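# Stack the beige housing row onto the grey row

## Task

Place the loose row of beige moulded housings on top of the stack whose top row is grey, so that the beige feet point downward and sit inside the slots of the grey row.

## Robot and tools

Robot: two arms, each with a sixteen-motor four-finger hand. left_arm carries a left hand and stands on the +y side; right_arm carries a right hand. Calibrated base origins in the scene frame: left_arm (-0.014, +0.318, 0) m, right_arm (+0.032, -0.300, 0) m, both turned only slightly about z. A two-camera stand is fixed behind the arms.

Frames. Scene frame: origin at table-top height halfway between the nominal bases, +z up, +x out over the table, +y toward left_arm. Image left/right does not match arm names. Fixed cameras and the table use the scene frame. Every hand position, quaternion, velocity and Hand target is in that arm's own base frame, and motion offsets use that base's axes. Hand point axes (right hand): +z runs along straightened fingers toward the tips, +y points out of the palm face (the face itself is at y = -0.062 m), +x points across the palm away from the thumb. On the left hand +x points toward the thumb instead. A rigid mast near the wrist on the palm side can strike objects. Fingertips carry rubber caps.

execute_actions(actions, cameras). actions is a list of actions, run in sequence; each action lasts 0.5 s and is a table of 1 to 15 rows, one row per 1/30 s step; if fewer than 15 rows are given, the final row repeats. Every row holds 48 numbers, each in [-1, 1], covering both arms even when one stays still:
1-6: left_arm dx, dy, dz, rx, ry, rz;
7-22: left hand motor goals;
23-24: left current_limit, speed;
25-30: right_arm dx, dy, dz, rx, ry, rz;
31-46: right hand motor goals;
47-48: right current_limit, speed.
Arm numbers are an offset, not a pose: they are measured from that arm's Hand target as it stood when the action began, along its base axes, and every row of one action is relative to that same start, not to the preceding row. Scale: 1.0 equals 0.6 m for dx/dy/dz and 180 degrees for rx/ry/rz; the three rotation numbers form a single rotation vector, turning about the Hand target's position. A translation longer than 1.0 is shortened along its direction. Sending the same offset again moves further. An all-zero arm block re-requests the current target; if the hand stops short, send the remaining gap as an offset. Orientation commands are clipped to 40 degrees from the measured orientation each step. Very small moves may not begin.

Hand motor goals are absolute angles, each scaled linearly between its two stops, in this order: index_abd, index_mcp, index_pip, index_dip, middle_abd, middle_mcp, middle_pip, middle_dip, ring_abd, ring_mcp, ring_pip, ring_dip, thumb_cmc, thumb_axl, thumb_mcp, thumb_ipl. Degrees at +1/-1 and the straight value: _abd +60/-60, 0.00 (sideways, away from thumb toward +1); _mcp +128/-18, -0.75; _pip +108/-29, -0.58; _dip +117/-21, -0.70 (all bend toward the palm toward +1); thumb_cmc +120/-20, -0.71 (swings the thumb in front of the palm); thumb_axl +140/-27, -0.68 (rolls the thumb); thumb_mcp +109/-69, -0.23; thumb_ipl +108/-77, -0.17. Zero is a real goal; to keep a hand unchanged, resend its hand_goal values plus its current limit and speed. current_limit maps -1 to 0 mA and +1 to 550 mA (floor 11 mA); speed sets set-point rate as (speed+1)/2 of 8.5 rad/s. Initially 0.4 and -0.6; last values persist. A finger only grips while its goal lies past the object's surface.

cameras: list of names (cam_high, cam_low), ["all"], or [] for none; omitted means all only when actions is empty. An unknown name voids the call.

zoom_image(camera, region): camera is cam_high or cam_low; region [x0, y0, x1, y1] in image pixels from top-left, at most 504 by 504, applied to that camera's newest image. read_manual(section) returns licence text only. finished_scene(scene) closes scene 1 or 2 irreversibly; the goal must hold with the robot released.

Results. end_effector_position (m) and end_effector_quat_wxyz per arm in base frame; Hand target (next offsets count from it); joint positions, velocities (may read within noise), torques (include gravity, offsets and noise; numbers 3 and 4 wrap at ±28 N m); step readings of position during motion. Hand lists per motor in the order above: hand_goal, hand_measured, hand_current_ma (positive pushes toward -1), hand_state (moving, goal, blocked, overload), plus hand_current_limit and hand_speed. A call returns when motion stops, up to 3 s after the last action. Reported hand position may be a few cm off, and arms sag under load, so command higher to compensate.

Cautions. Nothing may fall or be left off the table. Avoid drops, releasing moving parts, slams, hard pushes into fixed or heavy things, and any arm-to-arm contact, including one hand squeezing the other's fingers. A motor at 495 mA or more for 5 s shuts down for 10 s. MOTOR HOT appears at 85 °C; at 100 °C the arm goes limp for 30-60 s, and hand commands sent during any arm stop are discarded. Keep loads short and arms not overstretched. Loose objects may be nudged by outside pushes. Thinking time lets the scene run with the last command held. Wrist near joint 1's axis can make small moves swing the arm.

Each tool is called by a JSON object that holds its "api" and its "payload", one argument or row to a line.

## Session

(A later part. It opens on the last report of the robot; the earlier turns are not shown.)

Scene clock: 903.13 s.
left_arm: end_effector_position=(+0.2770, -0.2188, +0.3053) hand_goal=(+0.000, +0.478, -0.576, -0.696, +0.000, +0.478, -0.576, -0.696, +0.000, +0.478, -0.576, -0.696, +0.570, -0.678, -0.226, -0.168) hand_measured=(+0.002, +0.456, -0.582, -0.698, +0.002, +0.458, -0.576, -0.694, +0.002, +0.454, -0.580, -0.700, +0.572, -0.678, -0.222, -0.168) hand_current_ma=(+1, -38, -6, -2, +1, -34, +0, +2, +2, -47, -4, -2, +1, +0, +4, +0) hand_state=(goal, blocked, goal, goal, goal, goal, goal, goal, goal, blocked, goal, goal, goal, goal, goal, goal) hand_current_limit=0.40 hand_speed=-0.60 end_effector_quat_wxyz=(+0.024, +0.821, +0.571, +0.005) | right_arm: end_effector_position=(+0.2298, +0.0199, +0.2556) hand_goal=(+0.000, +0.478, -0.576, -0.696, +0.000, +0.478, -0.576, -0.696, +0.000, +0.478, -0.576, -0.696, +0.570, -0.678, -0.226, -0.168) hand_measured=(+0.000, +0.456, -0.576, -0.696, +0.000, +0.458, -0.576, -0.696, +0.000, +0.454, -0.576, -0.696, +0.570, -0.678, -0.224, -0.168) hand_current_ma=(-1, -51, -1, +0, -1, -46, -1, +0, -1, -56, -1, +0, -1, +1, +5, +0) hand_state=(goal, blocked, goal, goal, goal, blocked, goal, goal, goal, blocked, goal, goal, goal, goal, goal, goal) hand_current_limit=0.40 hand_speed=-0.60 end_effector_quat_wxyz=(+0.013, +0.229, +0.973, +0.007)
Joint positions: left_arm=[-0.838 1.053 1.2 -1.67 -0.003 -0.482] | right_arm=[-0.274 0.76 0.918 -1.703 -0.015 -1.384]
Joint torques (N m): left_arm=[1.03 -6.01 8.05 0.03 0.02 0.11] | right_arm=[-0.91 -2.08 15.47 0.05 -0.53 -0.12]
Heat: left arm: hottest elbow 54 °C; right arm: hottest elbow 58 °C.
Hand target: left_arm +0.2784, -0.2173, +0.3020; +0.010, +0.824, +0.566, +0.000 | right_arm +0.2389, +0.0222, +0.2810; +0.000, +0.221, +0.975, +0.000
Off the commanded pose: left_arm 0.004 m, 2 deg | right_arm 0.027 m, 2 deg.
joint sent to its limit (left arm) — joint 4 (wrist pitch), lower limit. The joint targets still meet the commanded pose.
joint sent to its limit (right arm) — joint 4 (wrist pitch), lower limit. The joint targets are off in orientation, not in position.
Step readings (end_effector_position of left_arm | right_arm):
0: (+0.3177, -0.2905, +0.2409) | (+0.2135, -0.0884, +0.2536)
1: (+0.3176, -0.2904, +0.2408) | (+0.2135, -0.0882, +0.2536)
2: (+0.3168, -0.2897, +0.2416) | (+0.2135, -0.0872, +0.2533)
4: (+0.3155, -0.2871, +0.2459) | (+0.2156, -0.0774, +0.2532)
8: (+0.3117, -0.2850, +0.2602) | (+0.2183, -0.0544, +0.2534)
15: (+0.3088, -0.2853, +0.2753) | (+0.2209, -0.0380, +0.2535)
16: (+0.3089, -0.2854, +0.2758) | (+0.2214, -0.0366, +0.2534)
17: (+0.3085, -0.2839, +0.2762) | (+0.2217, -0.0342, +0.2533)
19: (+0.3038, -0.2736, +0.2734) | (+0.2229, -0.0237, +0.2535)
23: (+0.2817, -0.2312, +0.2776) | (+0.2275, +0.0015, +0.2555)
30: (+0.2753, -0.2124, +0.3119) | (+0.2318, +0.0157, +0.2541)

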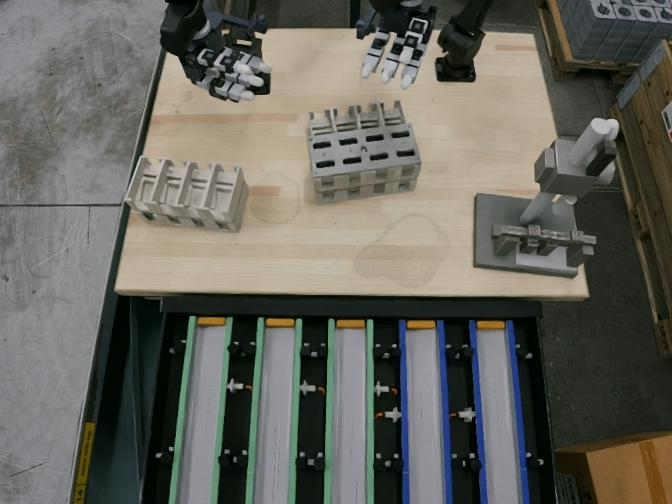

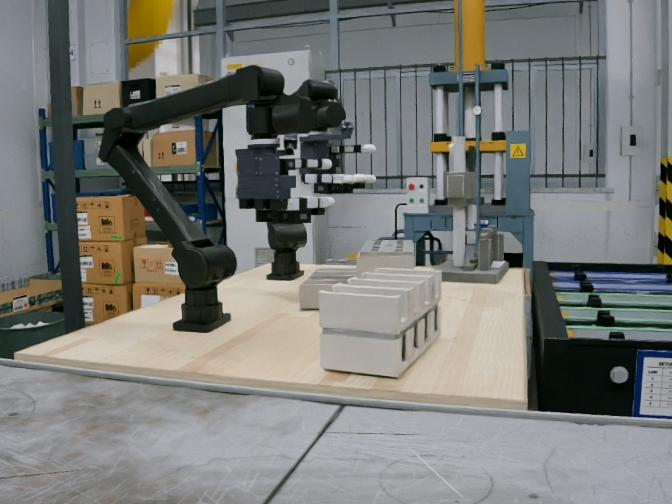

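{"api": "execute_actions", "payload": {
  "actions": [
    [[-0.031,0.111,-0.05,0,0,-0.1667,0,0.479,-0.576,-0.696,0,0.479,-0.576,-0.696,0,0.479,-0.576,-0.696,0.571,-0.678,-0.226,-0.168,0.4,-0.6,0.0157,0.0935,-0.05,0,0,0.1792,0,0.479,-0.576,-0.696,0,0.479,-0.576,-0.696,0,0.479,-0.576,-0.696,0.571,-0.678,-0.226,-0.168,0.4,-0.6]],
    [[-0.031,0.111,-0.05,0,0,-0.1667,0,0.479,-0.576,-0.696,0,0.479,-0.576,-0.696,0,0.479,-0.576,-0.696,0.571,-0.678,-0.226,-0.168,0.4,-0.6,0,0,-0.05,0,0,0,0,0.479,-0.576,-0.696,0,0.479,-0.576,-0.696,0,0.479,-0.576,-0.696,0.571,-0.678,-0.226,-0.168,0.4,-0.6]]
  ],
  "cameras": ["all"]
}}

{"api": "zoom_image", "payload": {
  "camera": "cam_high",
  "region": [220, 20, 480, 210]
}}

{"api": "zoom_image", "payload": {
  "camera": "cam_low",
  "region": [200, 160, 430, 330]
}}

Scene clock: 911.20 s.
left_arm: end_effector_position=(+0.2292, -0.0811, +0.2285) hand_goal=(+0.000, +0.478, -0.576, -0.696, +0.000, +0.478, -0.576, -0.696, +0.000, +0.478, -0.576, -0.696, +0.570, -0.678, -0.226, -0.168) hand_measured=(+0.002, +0.462, -0.582, -0.698, +0.002, +0.462, -0.576, -0.694, +0.002, +0.462, -0.580, -0.700, +0.572, -0.678, -0.222, -0.168) hand_current_ma=(+1, -27, -5, -2, +1, -24, +0, +2, +1, -27, -4, -2, +1, +0, +4, +0) hand_state=(goal, goal, goal, goal, goal, goal, goal, goal, goal, goal, goal, goal, goal, goal, goal, goal) hand_current_limit=0.40 hand_speed=-0.60 end_effector_quat_wxyz=(-0.015, +0.995, +0.101, -0.013) | right_arm: end_effector_position=(+0.2489, +0.0749, +0.2232) hand_goal=(+0.000, +0.478, -0.576, -0.696, +0.000, +0.478, -0.576, -0.696, +0.000, +0.478, -0.576, -0.696, +0.570, -0.678, -0.226, -0.168) hand_measured=(+0.000, +0.458, -0.576, -0.696, +0.000, +0.458, -0.576, -0.696, +0.000, +0.456, -0.576, -0.696, +0.570, -0.678, -0.224, -0.168) hand_current_ma=(-1, -47, -1, +0, -1, -43, -1, +0, -1, -52, -1, +0, -1, +1, +5, +0) hand_state=(goal, blocked, goal, goal, goal, goal, goal, goal, goal, blocked, goal, goal, goal, goal, goal, goal) hand_current_limit=0.40 hand_speed=-0.60 end_effector_quat_wxyz=(-0.001, -0.047, +0.999, +0.000)
Joint positions: left_arm=[-0.034 0.829 0.89 -1.662 -0.026 1.333] | right_arm=[-0.048 0.94 0.925 -1.559 0 -1.713]
Joint torques (N m): left_arm=[-0.03 -1.67 10.54 0.44 0.6 0.09] | right_arm=[-0.97 -4.6 9.51 0.25 -0.36 -0.08]
Heat: left arm: hottest elbow 54 °C; right arm: hottest elbow 61 °C.
Hand target: left_arm +0.2412, -0.0841, +0.2419; +0.009, +0.997, +0.078, -0.005 | right_arm +0.2484, +0.0783, +0.2210; +0.000, -0.059, +0.998, +0.000
Off the commanded pose: left_arm 0.018 m, 4 deg | right_arm 0.004 m, 1 deg.
Step readings (end_effector_position of left_arm | right_arm):
0: (+0.2770, -0.2188, +0.3053) | (+0.2298, +0.0199, +0.2556)
1: (+0.2770, -0.2185, +0.3044) | (+0.2296, +0.0202, +0.2555)
2: (+0.2770, -0.2162, +0.3014) | (+0.2292, +0.0223, +0.2543)
4: (+0.2749, -0.1994, +0.2863) | (+0.2293, +0.0353, +0.2504)
8: (+0.2637, -0.1554, +0.2604) | (+0.2327, +0.0638, +0.2349)
15: (+0.2595, -0.1435, +0.2709) | (+0.2342, +0.0747, +0.2239)
16: (+0.2599, -0.1429, +0.2706) | (+0.2345, +0.0748, +0.2249)
17: (+0.2604, -0.1393, +0.2683) | (+0.2357, +0.0750, +0.2252)
19: (+0.2601, -0.1196, +0.2580) | (+0.2400, +0.0751, +0.2253)
23: (+0.2495, -0.0838, +0.2383) | (+0.2478, +0.0749, +0.2255)
30: (+0.2383, -0.0752, +0.2354) | (+0.2490, +0.0749, +0.2235)

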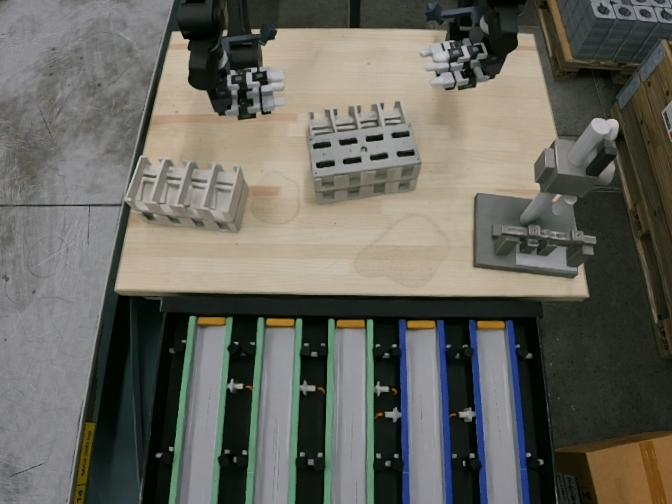

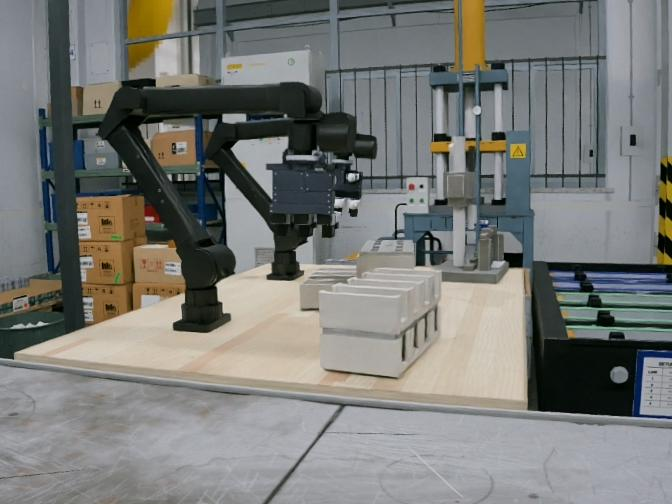

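Scaled by 1.938.

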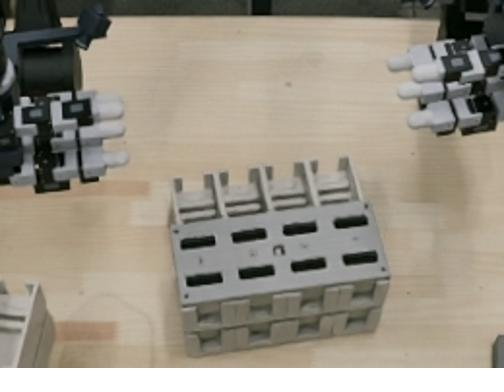

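Scaled by 2.191.

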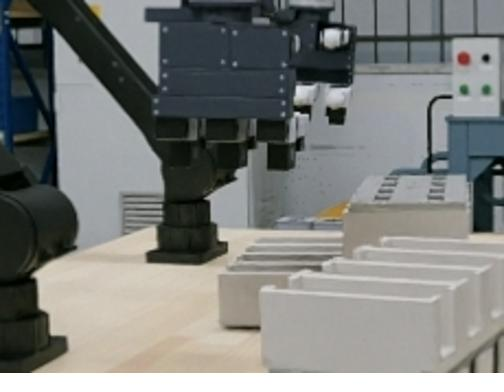

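{"api": "zoom_image", "payload": {
  "camera": "cam_high",
  "region": [300, 90, 430, 210]
}}

Scaled by 3.877.

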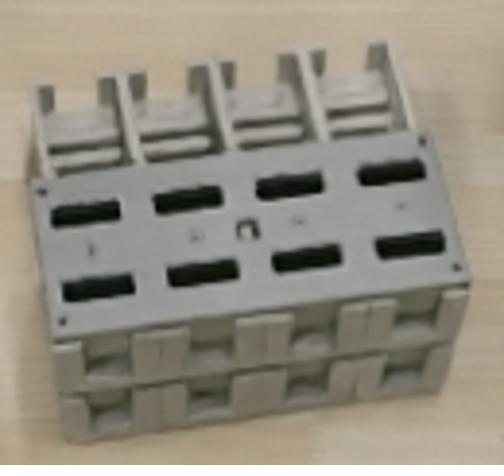

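{"api": "execute_actions", "payload": {
  "actions": [
    [[-0.0029,-0.0034,-0.0978,0,0,0,0,0.479,-0.576,-0.696,0,0.479,-0.576,-0.696,0,0.479,-0.576,-0.696,0.571,-0.678,-0.226,-0.168,0.4,-0.6,-0.0026,0.0146,-0.0861,0,0,0,0,0.479,-0.576,-0.696,0,0.479,-0.576,-0.696,0,0.479,-0.576,-0.696,0.571,-0.678,-0.226,-0.168,0.4,-0.6]],
    [[-0.0029,-0.0034,-0.0978,0,0,0,0,0.479,-0.576,-0.696,0,0.479,-0.576,-0.696,0,0.479,-0.576,-0.696,0.571,-0.678,-0.226,-0.168,0.4,-0.6,-0.0026,0.0146,-0.0861,0,0,0,0,0.479,-0.576,-0.696,0,0.479,-0.576,-0.696,0,0.479,-0.576,-0.696,0.571,-0.678,-0.226,-0.168,0.4,-0.6]]
  ],
  "cameras": ["all"]
}}

{"api": "zoom_image", "payload": {
  "camera": "cam_high",
  "region": [220, 20, 480, 210]
}}

{"api": "zoom_image", "payload": {
  "camera": "cam_low",
  "region": [200, 160, 430, 330]
}}

Scene clock: 931.70 s.
left_arm: end_effector_position=(+0.2337, -0.0867, +0.1249) hand_goal=(+0.000, +0.478, -0.576, -0.696, +0.000, +0.478, -0.576, -0.696, +0.000, +0.478, -0.576, -0.696, +0.570, -0.678, -0.226, -0.168) hand_measured=(+0.002, +0.462, -0.582, -0.698, +0.002, +0.462, -0.576, -0.694, +0.002, +0.462, -0.580, -0.700, +0.570, -0.678, -0.222, -0.168) hand_current_ma=(+1, -27, -5, -2, +1, -24, +0, +2, +1, -27, -4, -2, +0, +0, +4, +0) hand_state=(goal, goal, goal, goal, goal, goal, goal, goal, goal, goal, goal, goal, goal, goal, goal, goal) hand_current_limit=0.40 hand_speed=-0.60 end_effector_quat_wxyz=(+0.007, +0.997, +0.080, -0.008) | right_arm: end_effector_position=(+0.2428, +0.0925, +0.1189) hand_goal=(+0.000, +0.478, -0.576, -0.696, +0.000, +0.478, -0.576, -0.696, +0.000, +0.478, -0.576, -0.696, +0.570, -0.678, -0.226, -0.168) hand_measured=(+0.000, +0.460, -0.576, -0.696, +0.000, +0.462, -0.576, -0.696, +0.000, +0.458, -0.576, -0.696, +0.570, -0.678, -0.222, -0.168) hand_current_ma=(-1, -38, -1, +0, -1, -35, -1, +0, -1, -43, -1, +0, -1, +1, +5, +0) hand_state=(goal, goal, goal, goal, goal, goal, goal, goal, goal, goal, goal, goal, goal, goal, goal, goal) hand_current_limit=0.40 hand_speed=-0.60 end_effector_quat_wxyz=(-0.002, -0.058, +0.998, +0.000)
Joint positions: left_arm=[-0.017 0.875 0.629 -1.34 0.016 1.394] | right_arm=[0.025 0.98 0.67 -1.265 0 -1.661]
Joint torques (N m): left_arm=[-0.85 -2.26 7.98 0.43 0.62 0.1] | right_arm=[-1.14 -3.84 9.48 0.47 -0.39 0.21]
Heat: left arm: hottest elbow 56 °C; right arm: hottest elbow 57 °C.
Hand target: left_arm +0.2378, -0.0882, +0.1247; +0.009, +0.997, +0.078, -0.005 | right_arm +0.2452, +0.0959, +0.1176; +0.000, -0.059, +0.998, +0.000
Off the commanded pose: left_arm 0.004 m, 0 deg | right_arm 0.004 m, 0 deg.
Step readings (end_effector_position of left_arm | right_arm):
0: (+0.2292, -0.0811, +0.2285) | (+0.2489, +0.0749, +0.2232)
1: (+0.2295, -0.0812, +0.2286) | (+0.2488, +0.0749, +0.2228)
2: (+0.2311, -0.0822, +0.2280) | (+0.2496, +0.0753, +0.2205)
4: (+0.2362, -0.0843, +0.2219) | (+0.2496, +0.0769, +0.2075)
8: (+0.2329, -0.0846, +0.1940) | (+0.2398, +0.0812, +0.1781)
15: (+0.2348, -0.0864, +0.1832) | (+0.2429, +0.0836, +0.1705)
16: (+0.2351, -0.0864, +0.1829) | (+0.2434, +0.0836, +0.1703)
17: (+0.2363, -0.0867, +0.1803) | (+0.2445, +0.0841, +0.1683)
19: (+0.2377, -0.0868, +0.1681) | (+0.2461, +0.0856, +0.1573)
23: (+0.2276, -0.0866, +0.1347) | (+0.2375, +0.0895, +0.1296)
30: (+0.2323, -0.0867, +0.1247) | (+0.2409, +0.0922, +0.1188)

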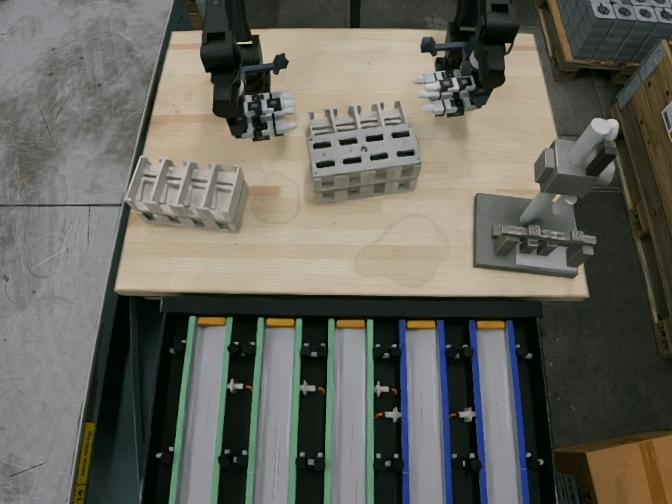

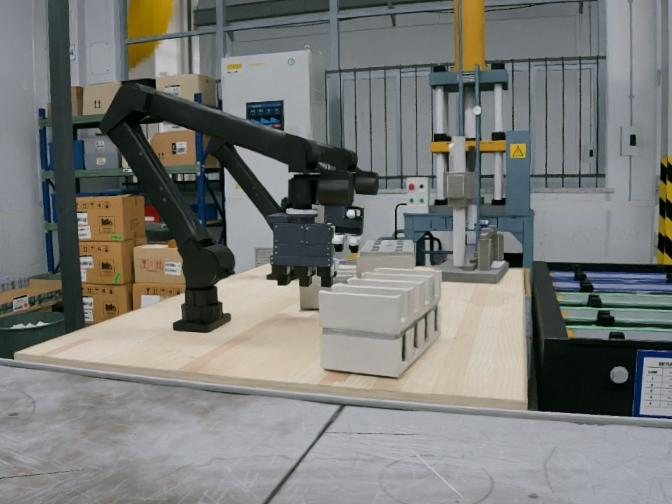

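Scaled by 1.938.

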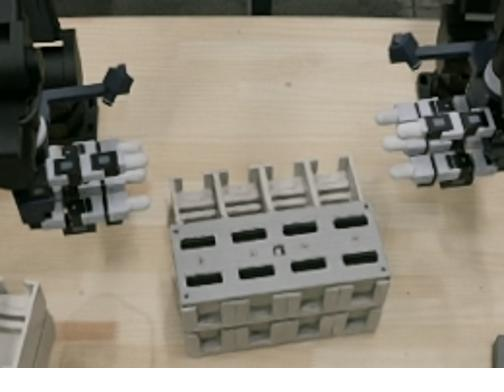

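Scaled by 2.191.

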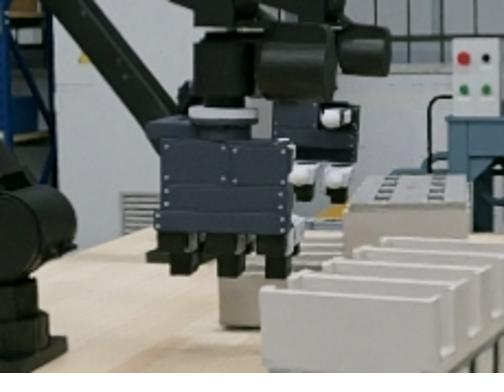

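{"api": "execute_actions", "payload": {
  "actions": [
    [[-0.0029,-0.0034,-0.06,0,0,0,0,0.479,-0.576,-0.696,0,0.479,-0.576,-0.696,0,0.479,-0.576,-0.696,0.571,-0.678,-0.226,-0.168,0.4,-0.6,-0.0026,0.0146,-0.05,0,0,0,0,0.479,-0.576,-0.696,0,0.479,-0.576,-0.696,0,0.479,-0.576,-0.696,0.571,-0.678,-0.226,-0.168,0.4,-0.6]],
    [[0,0,-0.038,0,0,0,0,0.5,-0.576,-0.696,0,0.5,-0.576,-0.696,0,0.5,-0.576,-0.696,0.571,-0.678,-0.226,-0.168,0.4,-0.6,0,0,-0.036,0,0,0,0,0.5,-0.576,-0.696,0,0.5,-0.576,-0.696,0,0.5,-0.576,-0.696,0.571,-0.678,-0.226,-0.168,0.4,-0.6]]
  ],
  "cameras": ["all"]
}}

{"api": "zoom_image", "payload": {
  "camera": "cam_high",
  "region": [240, 60, 460, 200]
}}

{"api": "zoom_image", "payload": {
  "camera": "cam_low",
  "region": [230, 200, 430, 330]
}}

Scene clock: 937.63 s.
left_arm: end_effector_position=(+0.2331, -0.0883, +0.0672) hand_goal=(+0.000, +0.500, -0.576, -0.696, +0.000, +0.500, -0.576, -0.696, +0.000, +0.500, -0.576, -0.696, +0.570, -0.678, -0.226, -0.168) hand_measured=(+0.002, +0.478, -0.582, -0.698, +0.002, +0.480, -0.576, -0.694, +0.002, +0.476, -0.580, -0.700, +0.570, -0.678, -0.222, -0.168) hand_current_ma=(+1, -40, -5, -2, +1, -37, +0, +2, +1, -43, -4, -2, +0, +0, +4, +0) hand_state=(goal, blocked, goal, goal, goal, blocked, goal, goal, goal, blocked, goal, goal, goal, goal, goal, goal) hand_current_limit=0.40 hand_speed=-0.60 end_effector_quat_wxyz=(+0.008, +0.997, +0.078, -0.007) | right_arm: end_effector_position=(+0.2429, +0.1012, +0.0682) hand_goal=(+0.000, +0.500, -0.576, -0.696, +0.000, +0.500, -0.576, -0.696, +0.000, +0.500, -0.576, -0.696, +0.570, -0.678, -0.226, -0.168) hand_measured=(+0.000, +0.478, -0.576, -0.696, +0.000, +0.480, -0.576, -0.696, +0.000, +0.476, -0.576, -0.696, +0.570, -0.678, -0.222, -0.168) hand_current_ma=(-1, -48, -1, +0, -1, -44, -1, +0, -1, -56, -1, +0, -1, +1, +5, +0) hand_state=(goal, blocked, goal, goal, goal, goal, goal, goal, goal, blocked, goal, goal, goal, goal, goal, goal) hand_current_limit=0.40 hand_speed=-0.60 end_effector_quat_wxyz=(-0.001, -0.057, +0.998, +0.000)
Joint positions: left_arm=[-0.023 0.947 0.504 -1.141 0.016 1.392] | right_arm=[0.064 1.05 0.568 -1.09 0 -1.622]
Joint torques (N m): left_arm=[-0.44 -1.67 7.13 0.43 0.61 -0.06] | right_arm=[-1.2 -4.72 8.53 0.35 -0.35 0.11]
Heat: left arm: hottest elbow 54 °C; right arm: hottest elbow 56 °C.
Hand target: left_arm +0.2359, -0.0902, +0.0658; +0.009, +0.997, +0.078, -0.005 | right_arm +0.2435, +0.1046, +0.0660; +0.000, -0.059, +0.998, +0.000
Off the commanded pose: left_arm 0.004 m, 0 deg | right_arm 0.004 m, 0 deg.
Step readings (end_effector_position of left_arm | right_arm):
0: (+0.2338, -0.0867, +0.1249) | (+0.2428, +0.0924, +0.1189)
1: (+0.2339, -0.0867, +0.1248) | (+0.2428, +0.0925, +0.1187)
2: (+0.2345, -0.0868, +0.1235) | (+0.2437, +0.0929, +0.1178)
4: (+0.2363, -0.0869, +0.1167) | (+0.2453, +0.0948, +0.1126)
8: (+0.2301, -0.0870, +0.0971) | (+0.2400, +0.0992, +0.0963)
15: (+0.2315, -0.0881, +0.0894) | (+0.2411, +0.1010, +0.0894)
16: (+0.2318, -0.0882, +0.0893) | (+0.2416, +0.1011, +0.0894)
17: (+0.2325, -0.0882, +0.0885) | (+0.2426, +0.1011, +0.0887)
19: (+0.2348, -0.0883, +0.0847) | (+0.2447, +0.1012, +0.0851)
23: (+0.2319, -0.0882, +0.0723) | (+0.2423, +0.1010, +0.0733)
30: (+0.2326, -0.0882, +0.0671) | (+0.2423, +0.1012, +0.0682)

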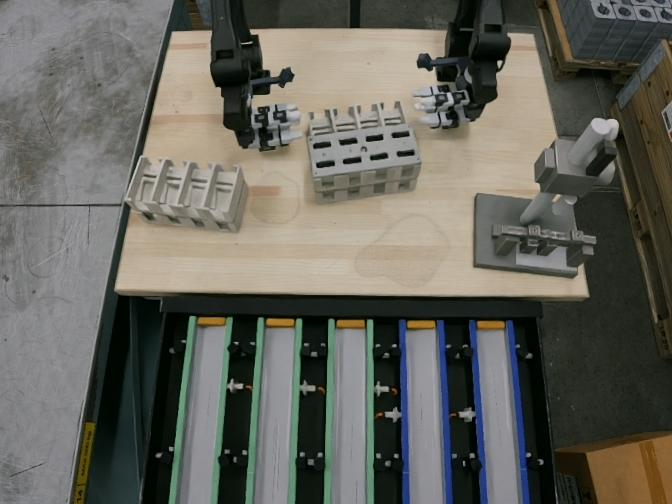

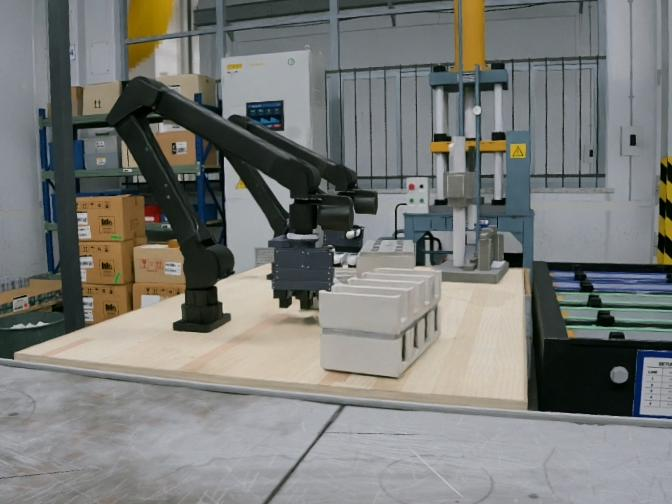

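Scaled by 2.291.

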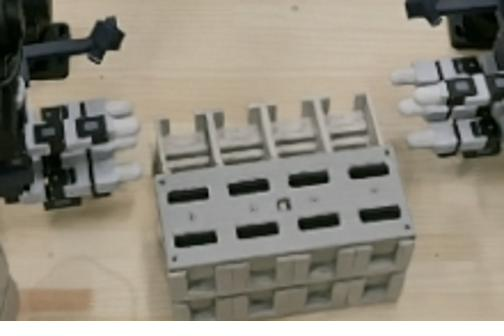

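Scaled by 2.520.

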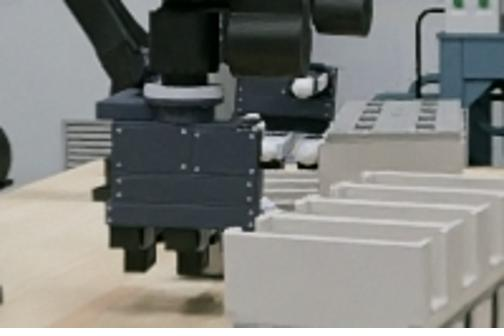

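{"api": "zoom_image", "payload": {
  "camera": "cam_high",
  "region": [240, 90, 320, 160]
}}

{"api": "zoom_image", "payload": {
  "camera": "cam_high",
  "region": [390, 60, 480, 140]
}}

{"api": "zoom_image", "payload": {
  "camera": "cam_low",
  "region": [260, 210, 350, 330]
}}

Scaled by 6.300.

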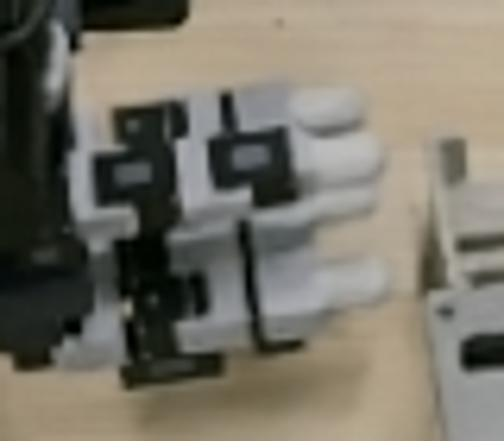

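Scaled by 5.600.

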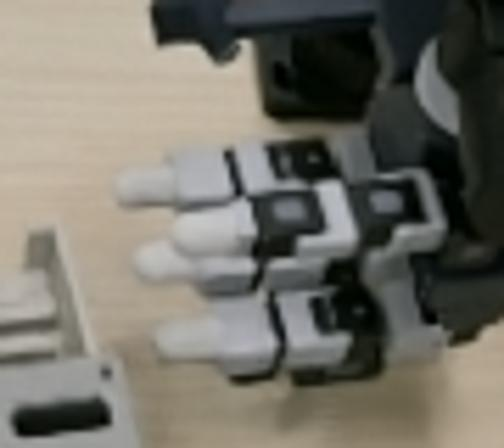

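Scaled by 4.200.

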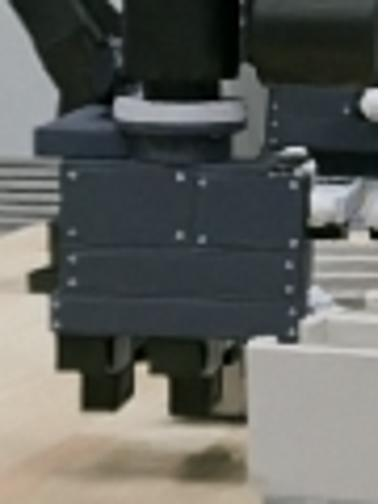

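{"api": "execute_actions", "payload": {
  "actions": [
    [[0,0,-0.04,0,0,0,0,0.5,-0.576,-0.696,0,0.5,-0.576,-0.696,0,0.5,-0.576,-0.696,0.571,-0.678,-0.226,-0.168,0.4,-0.6,0,0,-0.04,0,0,0,0,0.5,-0.576,-0.696,0,0.5,-0.576,-0.696,0,0.5,-0.576,-0.696,0.571,-0.678,-0.226,-0.168,0.4,-0.6]],
    [[0,0,-0.023,0,0,0,0,0.5,-0.576,-0.696,0,0.5,-0.576,-0.696,0,0.5,-0.576,-0.696,0.571,-0.678,-0.226,-0.168,0.4,-0.6,0,0,-0.023,0,0,0,0,0.5,-0.576,-0.696,0,0.5,-0.576,-0.696,0,0.5,-0.576,-0.696,0.571,-0.678,-0.226,-0.168,0.4,-0.6]]
  ],
  "cameras": ["all"]
}}

{"api": "zoom_image", "payload": {
  "camera": "cam_high",
  "region": [250, 80, 450, 210]
}}

{"api": "zoom_image", "payload": {
  "camera": "cam_low",
  "region": [260, 210, 350, 330]
}}

Scene clock: 987.50 s.
left_arm: end_effector_position=(+0.2369, -0.0884, +0.0332) hand_goal=(+0.000, +0.500, -0.576, -0.696, +0.000, +0.500, -0.576, -0.696, +0.000, +0.500, -0.576, -0.696, +0.570, -0.678, -0.226, -0.168) hand_measured=(+0.002, +0.490, -0.582, -0.698, +0.002, +0.480, -0.576, -0.694, +0.002, +0.476, -0.580, -0.700, +0.570, -0.678, -0.222, -0.168) hand_current_ma=(+1, -12, -5, -2, +1, -36, +0, +2, +1, -43, -4, -2, +0, +0, +4, +0) hand_state=(goal, goal, goal, goal, goal, blocked, goal, goal, goal, blocked, goal, goal, goal, goal, goal, goal) hand_current_limit=0.40 hand_speed=-0.60 end_effector_quat_wxyz=(+0.008, +0.997, +0.078, -0.001) | right_arm: end_effector_position=(+0.2456, +0.1014, +0.0327) hand_goal=(+0.000, +0.500, -0.576, -0.696, +0.000, +0.500, -0.576, -0.696, +0.000, +0.500, -0.576, -0.696, +0.570, -0.678, -0.226, -0.168) hand_measured=(+0.000, +0.492, -0.576, -0.696, +0.000, +0.480, -0.576, -0.696, +0.000, +0.478, -0.576, -0.696, +0.570, -0.678, -0.222, -0.168) hand_current_ma=(-1, -13, -1, +0, -1, -43, -1, +0, -1, -54, -1, +0, -1, +1, +5, +0) hand_state=(goal, goal, goal, goal, goal, goal, goal, goal, goal, blocked, goal, goal, goal, goal, goal, goal) hand_current_limit=0.40 hand_speed=-0.60 end_effector_quat_wxyz=(+0.003, -0.057, +0.998, +0.000)
Joint positions: left_arm=[-0.023 1.022 0.441 -0.991 0.016 1.391] | right_arm=[0.064 1.127 0.508 -0.946 0 -1.621]
Joint torques (N m): left_arm=[-0.5 -2.26 5.98 0.68 0.6 0.04] | right_arm=[-1.14 -5.01 7.43 0.49 -0.43 0.12]
Heat: left arm: hottest elbow 49 °C; right arm: hottest elbow 49 °C.
Hand target: left_arm +0.2361, -0.0902, +0.0281; +0.009, +0.997, +0.078, -0.005 | right_arm +0.2436, +0.1046, +0.0282; +0.000, -0.059, +0.998, +0.000
Off the commanded pose: left_arm 0.006 m, 0 deg | right_arm 0.006 m, 0 deg.
Step readings (end_effector_position of left_arm | right_arm):
0: (+0.2332, -0.0883, +0.0672) | (+0.2430, +0.1012, +0.0682)
1: (+0.2333, -0.0883, +0.0672) | (+0.2432, +0.1013, +0.0682)
2: (+0.2340, -0.0883, +0.0662) | (+0.2439, +0.1013, +0.0674)
4: (+0.2357, -0.0884, +0.0619) | (+0.2457, +0.1014, +0.0628)
8: (+0.2317, -0.0883, +0.0485) | (+0.2423, +0.1012, +0.0498)
15: (+0.2327, -0.0883, +0.0432) | (+0.2424, +0.1012, +0.0441)
16: (+0.2329, -0.0883, +0.0431) | (+0.2429, +0.1012, +0.0442)
17: (+0.2336, -0.0883, +0.0427) | (+0.2433, +0.1013, +0.0437)
19: (+0.2354, -0.0884, +0.0405) | (+0.2453, +0.1014, +0.0414)
23: (+0.2342, -0.0882, +0.0333) | (+0.2441, +0.1013, +0.0342)
30: (+0.2366, -0.0884, +0.0333) | (+0.2454, +0.1014, +0.0327)

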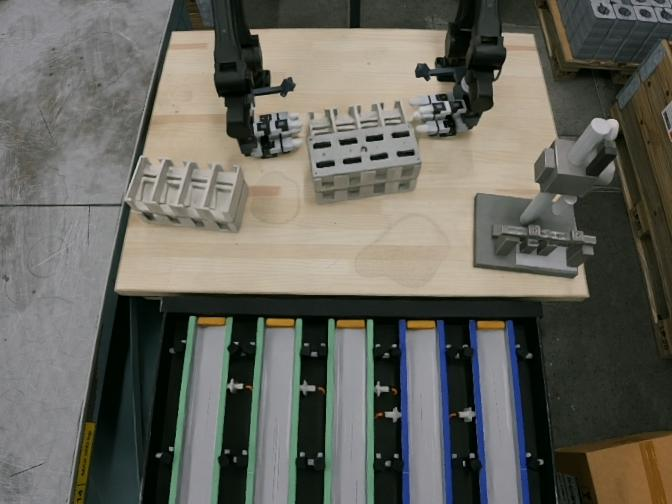

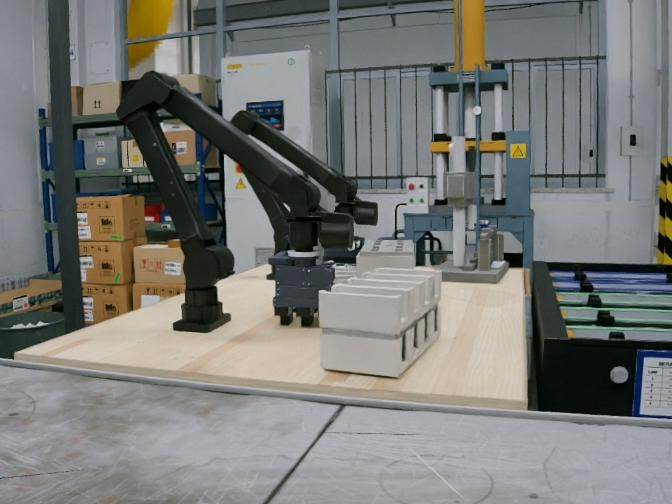

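Scaled by 2.520.

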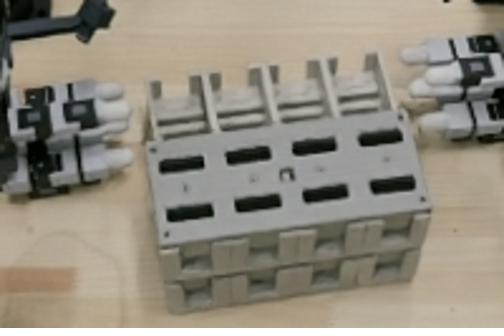

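Scaled by 4.200.

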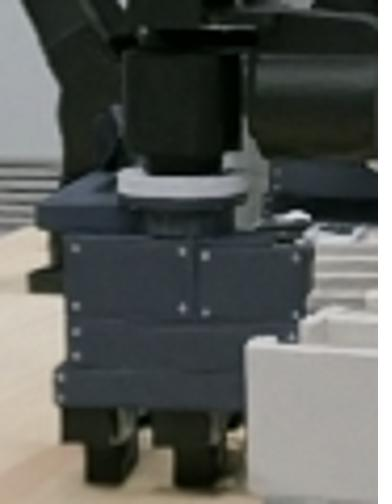

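{"api": "execute_actions", "payload": {
  "actions": [
    [[0.0048,-0.0296,0.01,0,0,0,0,0.5,-0.576,-0.696,0,0.5,-0.576,-0.696,0,0.5,-0.576,-0.696,0.571,-0.678,-0.226,-0.168,0.4,-0.6,-0.0037,0.0298,0.01,0,0,0,0,0.5,-0.576,-0.696,0,0.5,-0.576,-0.696,0,0.5,-0.576,-0.696,0.571,-0.678,-0.226,-0.168,0.4,-0.6]],
    [[0.0048,-0.0296,0,0,0,0,0,0.5,-0.576,-0.696,0,0.5,-0.576,-0.696,0,0.5,-0.576,-0.696,0.571,-0.678,-0.226,-0.168,0.4,-0.6,-0.0037,0.0298,0,0,0,0,0,0.5,-0.576,-0.696,0,0.5,-0.576,-0.696,0,0.5,-0.576,-0.696,0.571,-0.678,-0.226,-0.168,0.4,-0.6]]
  ],
  "cameras": ["all"]
}}

{"api": "zoom_image", "payload": {
  "camera": "cam_high",
  "region": [250, 80, 450, 210]
}}

Scene clock: 997.80 s.
left_arm: end_effector_position=(+0.2340, -0.1141, +0.0306) hand_goal=(+0.000, +0.500, -0.576, -0.696, +0.000, +0.500, -0.576, -0.696, +0.000, +0.500, -0.576, -0.696, +0.570, -0.678, -0.226, -0.168) hand_measured=(+0.006, +0.518, -0.584, -0.698, +0.006, +0.498, -0.574, -0.694, +0.002, +0.482, -0.580, -0.698, +0.570, -0.678, -0.222, -0.168) hand_current_ma=(+4, +29, -9, -2, +5, -1, +1, +2, +2, -28, -2, -1, +0, +0, +4, +0) hand_state=(goal, goal, goal, goal, goal, goal, goal, goal, goal, goal, goal, goal, goal, goal, goal, goal) hand_current_limit=0.40 hand_speed=-0.60 end_effector_quat_wxyz=(-0.004, +0.997, +0.079, -0.001) | right_arm: end_effector_position=(+0.2416, +0.1270, +0.0309) hand_goal=(+0.000, +0.500, -0.576, -0.696, +0.000, +0.500, -0.576, -0.696, +0.000, +0.500, -0.576, -0.696, +0.570, -0.678, -0.226, -0.168) hand_measured=(+0.010, +0.510, -0.576, -0.696, +0.010, +0.496, -0.576, -0.696, +0.000, +0.480, -0.576, -0.696, +0.570, -0.678, -0.222, -0.168) hand_current_ma=(+13, +17, +0, +0, +15, -7, -1, +0, -1, -43, -1, +0, -1, +1, +5, +0) hand_state=(goal, goal, goal, goal, goal, goal, goal, goal, goal, goal, goal, goal, goal, goal, goal, goal) hand_current_limit=0.40 hand_speed=-0.60 end_effector_quat_wxyz=(+0.001, -0.052, +0.999, -0.011)
Joint positions: left_arm=[-0.173 1.026 0.441 -0.991 -0.007 1.24] | right_arm=[0.193 1.126 0.508 -0.954 0.023 -1.481]
Joint torques (N m): left_arm=[-2.49 -1.49 8.44 0.38 1.51 -0.14] | right_arm=[0.32 -5.3 8.55 -0.06 -1.3 0.23]
Heat: left arm: hottest elbow 48 °C; right arm: hottest elbow 49 °C.
Hand target: left_arm +0.2417, -0.1257, +0.0341; +0.009, +0.997, +0.078, -0.005 | right_arm +0.2392, +0.1404, +0.0342; +0.000, -0.059, +0.998, +0.000
Off the commanded pose: left_arm 0.014 m, 2 deg | right_arm 0.014 m, 2 deg.
Step readings (end_effector_position of left_arm | right_arm):
0: (+0.2369, -0.0884, +0.0332) | (+0.2456, +0.1014, +0.0327)
1: (+0.2369, -0.0886, +0.0333) | (+0.2456, +0.1016, +0.0327)
2: (+0.2369, -0.0894, +0.0332) | (+0.2456, +0.1022, +0.0326)
4: (+0.2361, -0.0941, +0.0332) | (+0.2448, +0.1069, +0.0326)
8: (+0.2340, -0.1039, +0.0333) | (+0.2419, +0.1170, +0.0326)
15: (+0.2349, -0.1057, +0.0333) | (+0.2424, +0.1192, +0.0326)
16: (+0.2350, -0.1058, +0.0333) | (+0.2424, +0.1193, +0.0327)
17: (+0.2350, -0.1067, +0.0332) | (+0.2422, +0.1203, +0.0327)
19: (+0.2339, -0.1110, +0.0327) | (+0.2414, +0.1248, +0.0327)
23: (+0.2336, -0.1141, +0.0312) | (+0.2413, +0.1270, +0.0314)
30: (+0.2339, -0.1141, +0.0306) | (+0.2416, +0.1270, +0.0309)

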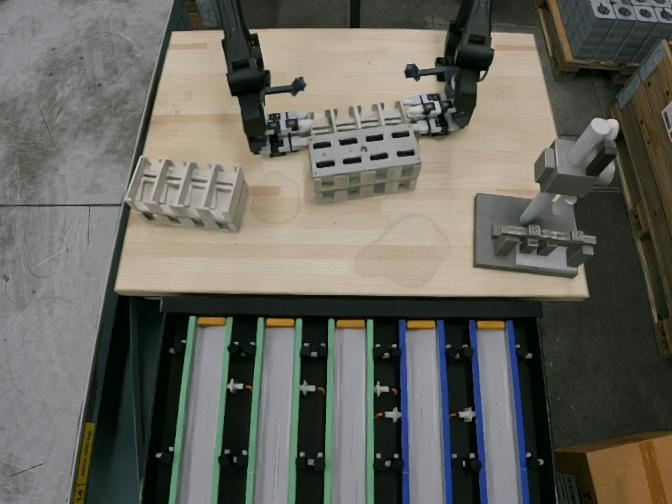

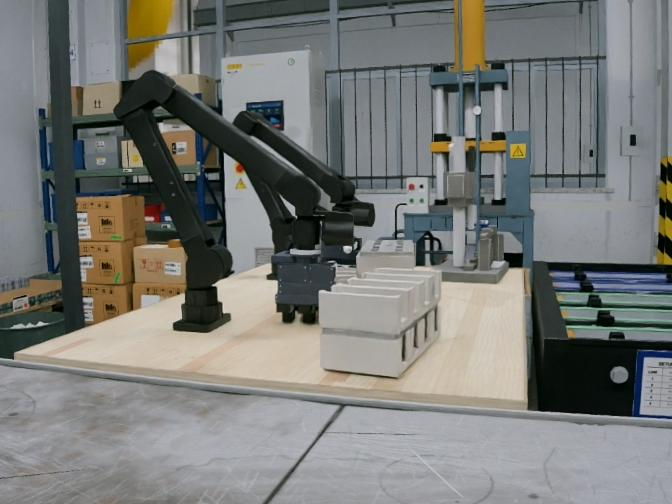

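Scaled by 2.520.

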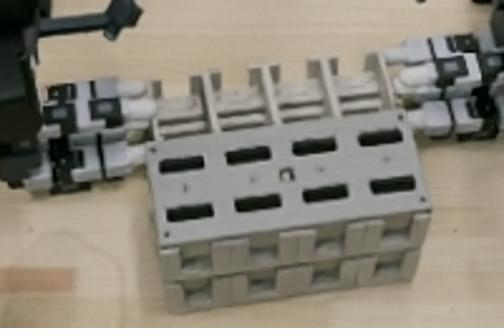

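{"api": "execute_actions", "payload": {
  "actions": [
    [[0.0032,-0.0197,0.004,0,0,0,0,0.53,-0.576,-0.696,0,0.53,-0.576,-0.696,0,0.53,-0.576,-0.696,0.571,-0.678,-0.226,-0.168,0.6,-0.6,-0.0025,0.0199,0.004,0,0,0,0,0.53,-0.576,-0.696,0,0.53,-0.576,-0.696,0,0.53,-0.576,-0.696,0.571,-0.678,-0.226,-0.168,0.6,-0.6]],
    [[0.0032,-0.0197,0.004,0,0,0,0,0.55,-0.576,-0.696,0,0.55,-0.576,-0.696,0,0.55,-0.576,-0.696,0.571,-0.678,-0.226,-0.168,0.6,-0.6,-0.0025,0.0199,0.004,0,0,0,0,0.55,-0.576,-0.696,0,0.55,-0.576,-0.696,0,0.55,-0.576,-0.696,0.571,-0.678,-0.226,-0.168,0.6,-0.6]]
  ],
  "cameras": ["all"]
}}

{"api": "zoom_image", "payload": {
  "camera": "cam_high",
  "region": [250, 80, 450, 210]
}}

Scene clock: 1005.27 s.
left_arm: end_effector_position=(+0.2326, -0.1153, +0.0257) hand_goal=(+0.000, +0.550, -0.576, -0.696, +0.000, +0.550, -0.576, -0.696, +0.000, +0.550, -0.576, -0.696, +0.570, -0.678, -0.226, -0.168) hand_measured=(+0.004, +0.576, -0.584, -0.700, +0.004, +0.554, -0.570, -0.692, +0.002, +0.540, -0.578, -0.696, +0.570, -0.678, -0.222, -0.168) hand_current_ma=(+2, +52, -9, -3, +3, +3, +5, +4, +1, -15, -1, +0, +0, +0, +4, +0) hand_state=(goal, blocked, goal, goal, goal, goal, goal, goal, goal, goal, goal, goal, goal, goal, goal, goal) hand_current_limit=0.60 hand_speed=-0.60 end_effector_quat_wxyz=(-0.036, +0.996, +0.086, -0.004) | right_arm: end_effector_position=(+0.2384, +0.1261, +0.0269) hand_goal=(+0.000, +0.550, -0.576, -0.696, +0.000, +0.550, -0.576, -0.696, +0.000, +0.550, -0.576, -0.696, +0.570, -0.678, -0.226, -0.168) hand_measured=(+0.002, +0.558, -0.578, -0.696, -0.008, +0.540, -0.578, -0.694, +0.002, +0.526, -0.578, -0.696, +0.570, -0.678, -0.222, -0.168) hand_current_ma=(+3, +16, -2, +0, -10, -18, -1, +1, +2, -57, -2, +0, -1, +1, +5, +0) hand_state=(goal, goal, goal, goal, goal, goal, goal, goal, goal, blocked, goal, goal, goal, goal, goal, goal) hand_current_limit=0.60 hand_speed=-0.60 end_effector_quat_wxyz=(-0.007, -0.027, +0.999, -0.040)
Joint positions: left_arm=[-0.236 1.04 0.45 -1.011 -0.066 1.161] | right_arm=[0.242 1.123 0.508 -0.986 0.076 -1.381]
Joint torques (N m): left_arm=[-3.72 -1.03 9.78 0.44 3.71 -0.24] | right_arm=[4.07 -5.71 9.74 0.25 -3.49 0.2]
Heat: left arm: hottest elbow 49 °C; right arm: hottest elbow 49 °C.
Hand target: left_arm +0.2456, -0.1494, +0.0389; +0.009, +0.997, +0.078, -0.005 | right_arm +0.2362, +0.1642, +0.0390; +0.000, -0.059, +0.998, +0.000
Off the commanded pose: left_arm 0.039 m, 5 deg | right_arm 0.040 m, 6 deg.
Step readings (end_effector_position of left_arm | right_arm):
0: (+0.2340, -0.1141, +0.0306) | (+0.2416, +0.1270, +0.0309)
1: (+0.2339, -0.1142, +0.0305) | (+0.2416, +0.1270, +0.0309)
2: (+0.2340, -0.1143, +0.0302) | (+0.2417, +0.1271, +0.0307)
4: (+0.2340, -0.1145, +0.0293) | (+0.2414, +0.1272, +0.0298)
8: (+0.2341, -0.1147, +0.0282) | (+0.2409, +0.1271, +0.0290)
15: (+0.2341, -0.1147, +0.0279) | (+0.2405, +0.1268, +0.0287)
16: (+0.2343, -0.1147, +0.0281) | (+0.2404, +0.1268, +0.0288)
17: (+0.2342, -0.1150, +0.0278) | (+0.2403, +0.1269, +0.0286)
19: (+0.2341, -0.1152, +0.0270) | (+0.2396, +0.1270, +0.0278)
23: (+0.2335, -0.1152, +0.0260) | (+0.2386, +0.1266, +0.0270)
30: (+0.2328, -0.1153, +0.0258) | (+0.2384, +0.1262, +0.0269)

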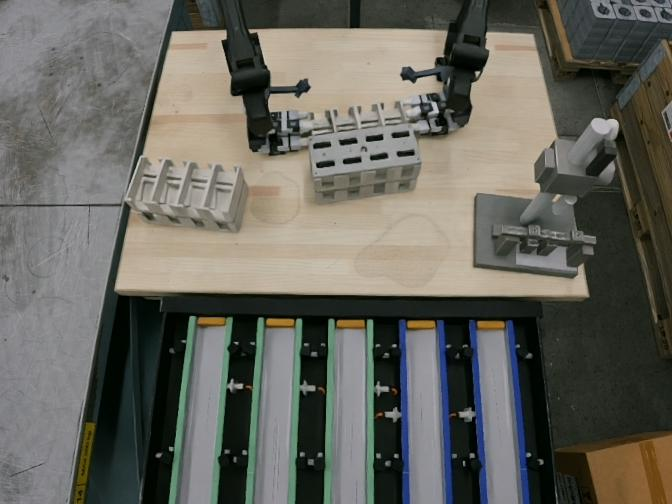

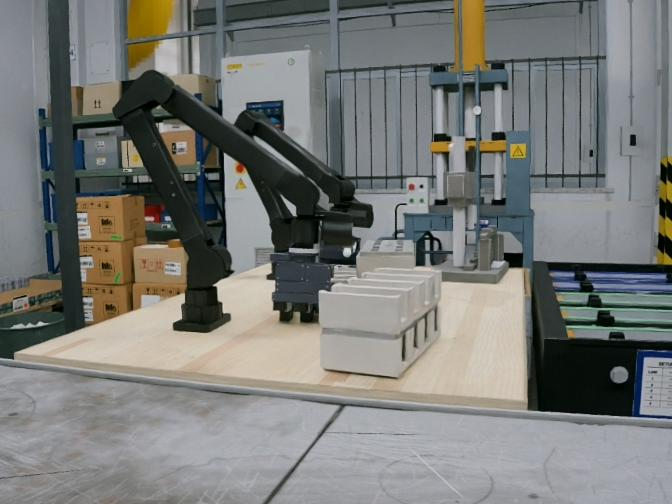

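Scaled by 2.520.

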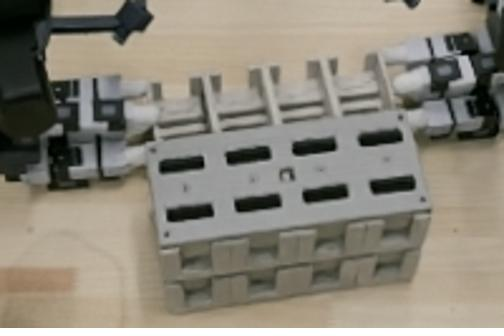

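{"api": "execute_actions", "payload": {
  "actions": [
    [[0,0,0.03,0,0,0,0,0.6,-0.576,-0.696,0,0.6,-0.576,-0.696,0,0.6,-0.576,-0.696,0.571,-0.678,-0.226,-0.168,0.7,-0.6,0,0,0.03,0,0,0,0,0.6,-0.576,-0.696,0,0.6,-0.576,-0.696,0,0.6,-0.576,-0.696,0.571,-0.678,-0.226,-0.168,0.7,-0.6]],
    [[0,0,0.03,0,0,0,0,0.6,-0.576,-0.696,0,0.6,-0.576,-0.696,0,0.6,-0.576,-0.696,0.571,-0.678,-0.226,-0.168,0.7,-0.6,0,0,0.03,0,0,0,0,0.6,-0.576,-0.696,0,0.6,-0.576,-0.696,0,0.6,-0.576,-0.696,0.571,-0.678,-0.226,-0.168,0.7,-0.6]]
  ],
  "cameras": ["all"]
}}

{"api": "zoom_image", "payload": {
  "camera": "cam_high",
  "region": [250, 80, 450, 210]
}}

{"api": "zoom_image", "payload": {
  "camera": "cam_low",
  "region": [260, 210, 400, 330]
}}

Scene clock: 1013.37 s.
left_arm: end_effector_position=(+0.2074, -0.1148, +0.0304) hand_goal=(+0.000, +0.600, -0.576, -0.696, +0.000, +0.600, -0.576, -0.696, +0.000, +0.600, -0.576, -0.696, +0.570, -0.678, -0.226, -0.168) hand_measured=(-0.004, +0.584, -0.584, -0.700, -0.036, +0.560, -0.600, -0.708, -0.002, +0.570, -0.586, -0.700, +0.570, -0.678, -0.222, -0.168) hand_current_ma=(-4, -27, -8, -2, -59, -94, -41, -16, +0, -58, -13, -4, +0, +0, +4, +0) hand_state=(goal, goal, goal, goal, blocked, blocked, blocked, goal, goal, blocked, goal, goal, goal, goal, goal, goal) hand_current_limit=0.70 hand_speed=-0.60 end_effector_quat_wxyz=(-0.042, +0.993, +0.101, -0.054) | right_arm: end_effector_position=(+0.2184, +0.1279, +0.0403) hand_goal=(+0.000, +0.600, -0.576, -0.696, +0.000, +0.600, -0.576, -0.696, +0.000, +0.600, -0.576, -0.696, +0.570, -0.678, -0.226, -0.168) hand_measured=(+0.002, +0.582, -0.578, -0.696, -0.082, +0.518, -0.628, -0.732, +0.002, +0.576, -0.578, -0.696, +0.570, -0.678, -0.222, -0.168) hand_current_ma=(+2, -41, -2, +0, -221, -290, -149, -90, +2, -60, -2, +0, -1, +1, +5, +0) hand_state=(goal, goal, goal, goal, blocked, blocked, blocked, blocked, goal, blocked, goal, goal, goal, goal, goal, goal) hand_current_limit=0.70 hand_speed=-0.60 end_effector_quat_wxyz=(-0.033, -0.014, +0.998, -0.042)
Joint positions: left_arm=[-0.252 1.018 0.459 -1.142 -0.042 1.114] | right_arm=[0.269 1.066 0.516 -1.106 0.064 -1.328]
Joint torques (N m): left_arm=[-2.08 -5.19 13.72 0.27 2.78 0.27] | right_arm=[1.67 -5.89 14.68 -0.08 -2.92 -0.48]
Heat: left arm: hottest elbow 49 °C; right arm: hottest elbow 50 °C.
Hand target: left_arm +0.2457, -0.1494, +0.0750; +0.009, +0.997, +0.078, -0.005 | right_arm +0.2362, +0.1642, +0.0750; +0.000, -0.058, +0.998, +0.000
Off the commanded pose: left_arm 0.068 m, 9 deg | right_arm 0.053 m, 8 deg.
Step readings (end_effector_position of left_arm | right_arm):
0: (+0.2326, -0.1153, +0.0257) | (+0.2384, +0.1261, +0.0268)
1: (+0.2325, -0.1151, +0.0257) | (+0.2383, +0.1261, +0.0269)
2: (+0.2323, -0.1151, +0.0259) | (+0.2377, +0.1259, +0.0268)
4: (+0.2291, -0.1151, +0.0259) | (+0.2348, +0.1259, +0.0271)
8: (+0.2245, -0.1149, +0.0260) | (+0.2306, +0.1262, +0.0294)
15: (+0.2218, -0.1149, +0.0261) | (+0.2290, +0.1263, +0.0310)
16: (+0.2217, -0.1149, +0.0262) | (+0.2288, +0.1262, +0.0310)
17: (+0.2210, -0.1150, +0.0266) | (+0.2280, +0.1262, +0.0312)
19: (+0.2172, -0.1152, +0.0271) | (+0.2251, +0.1264, +0.0325)
23: (+0.2109, -0.1153, +0.0283) | (+0.2203, +0.1270, +0.0367)
30: (+0.2081, -0.1149, +0.0301) | (+0.2187, +0.1278, +0.0399)

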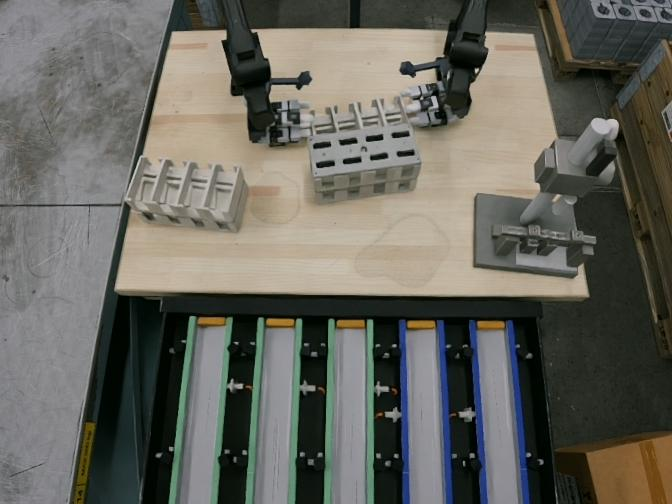

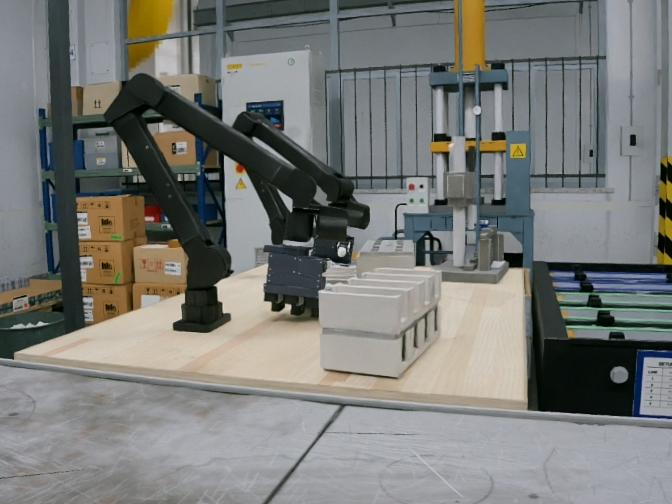

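Scaled by 2.520.

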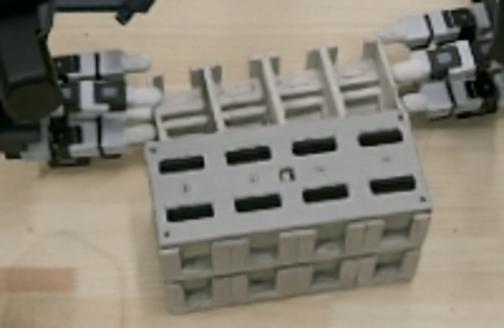

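Scaled by 3.600.

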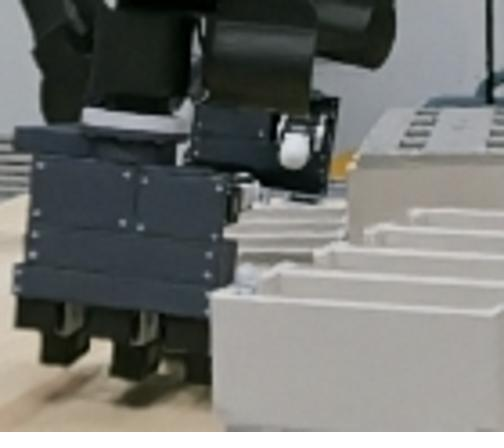

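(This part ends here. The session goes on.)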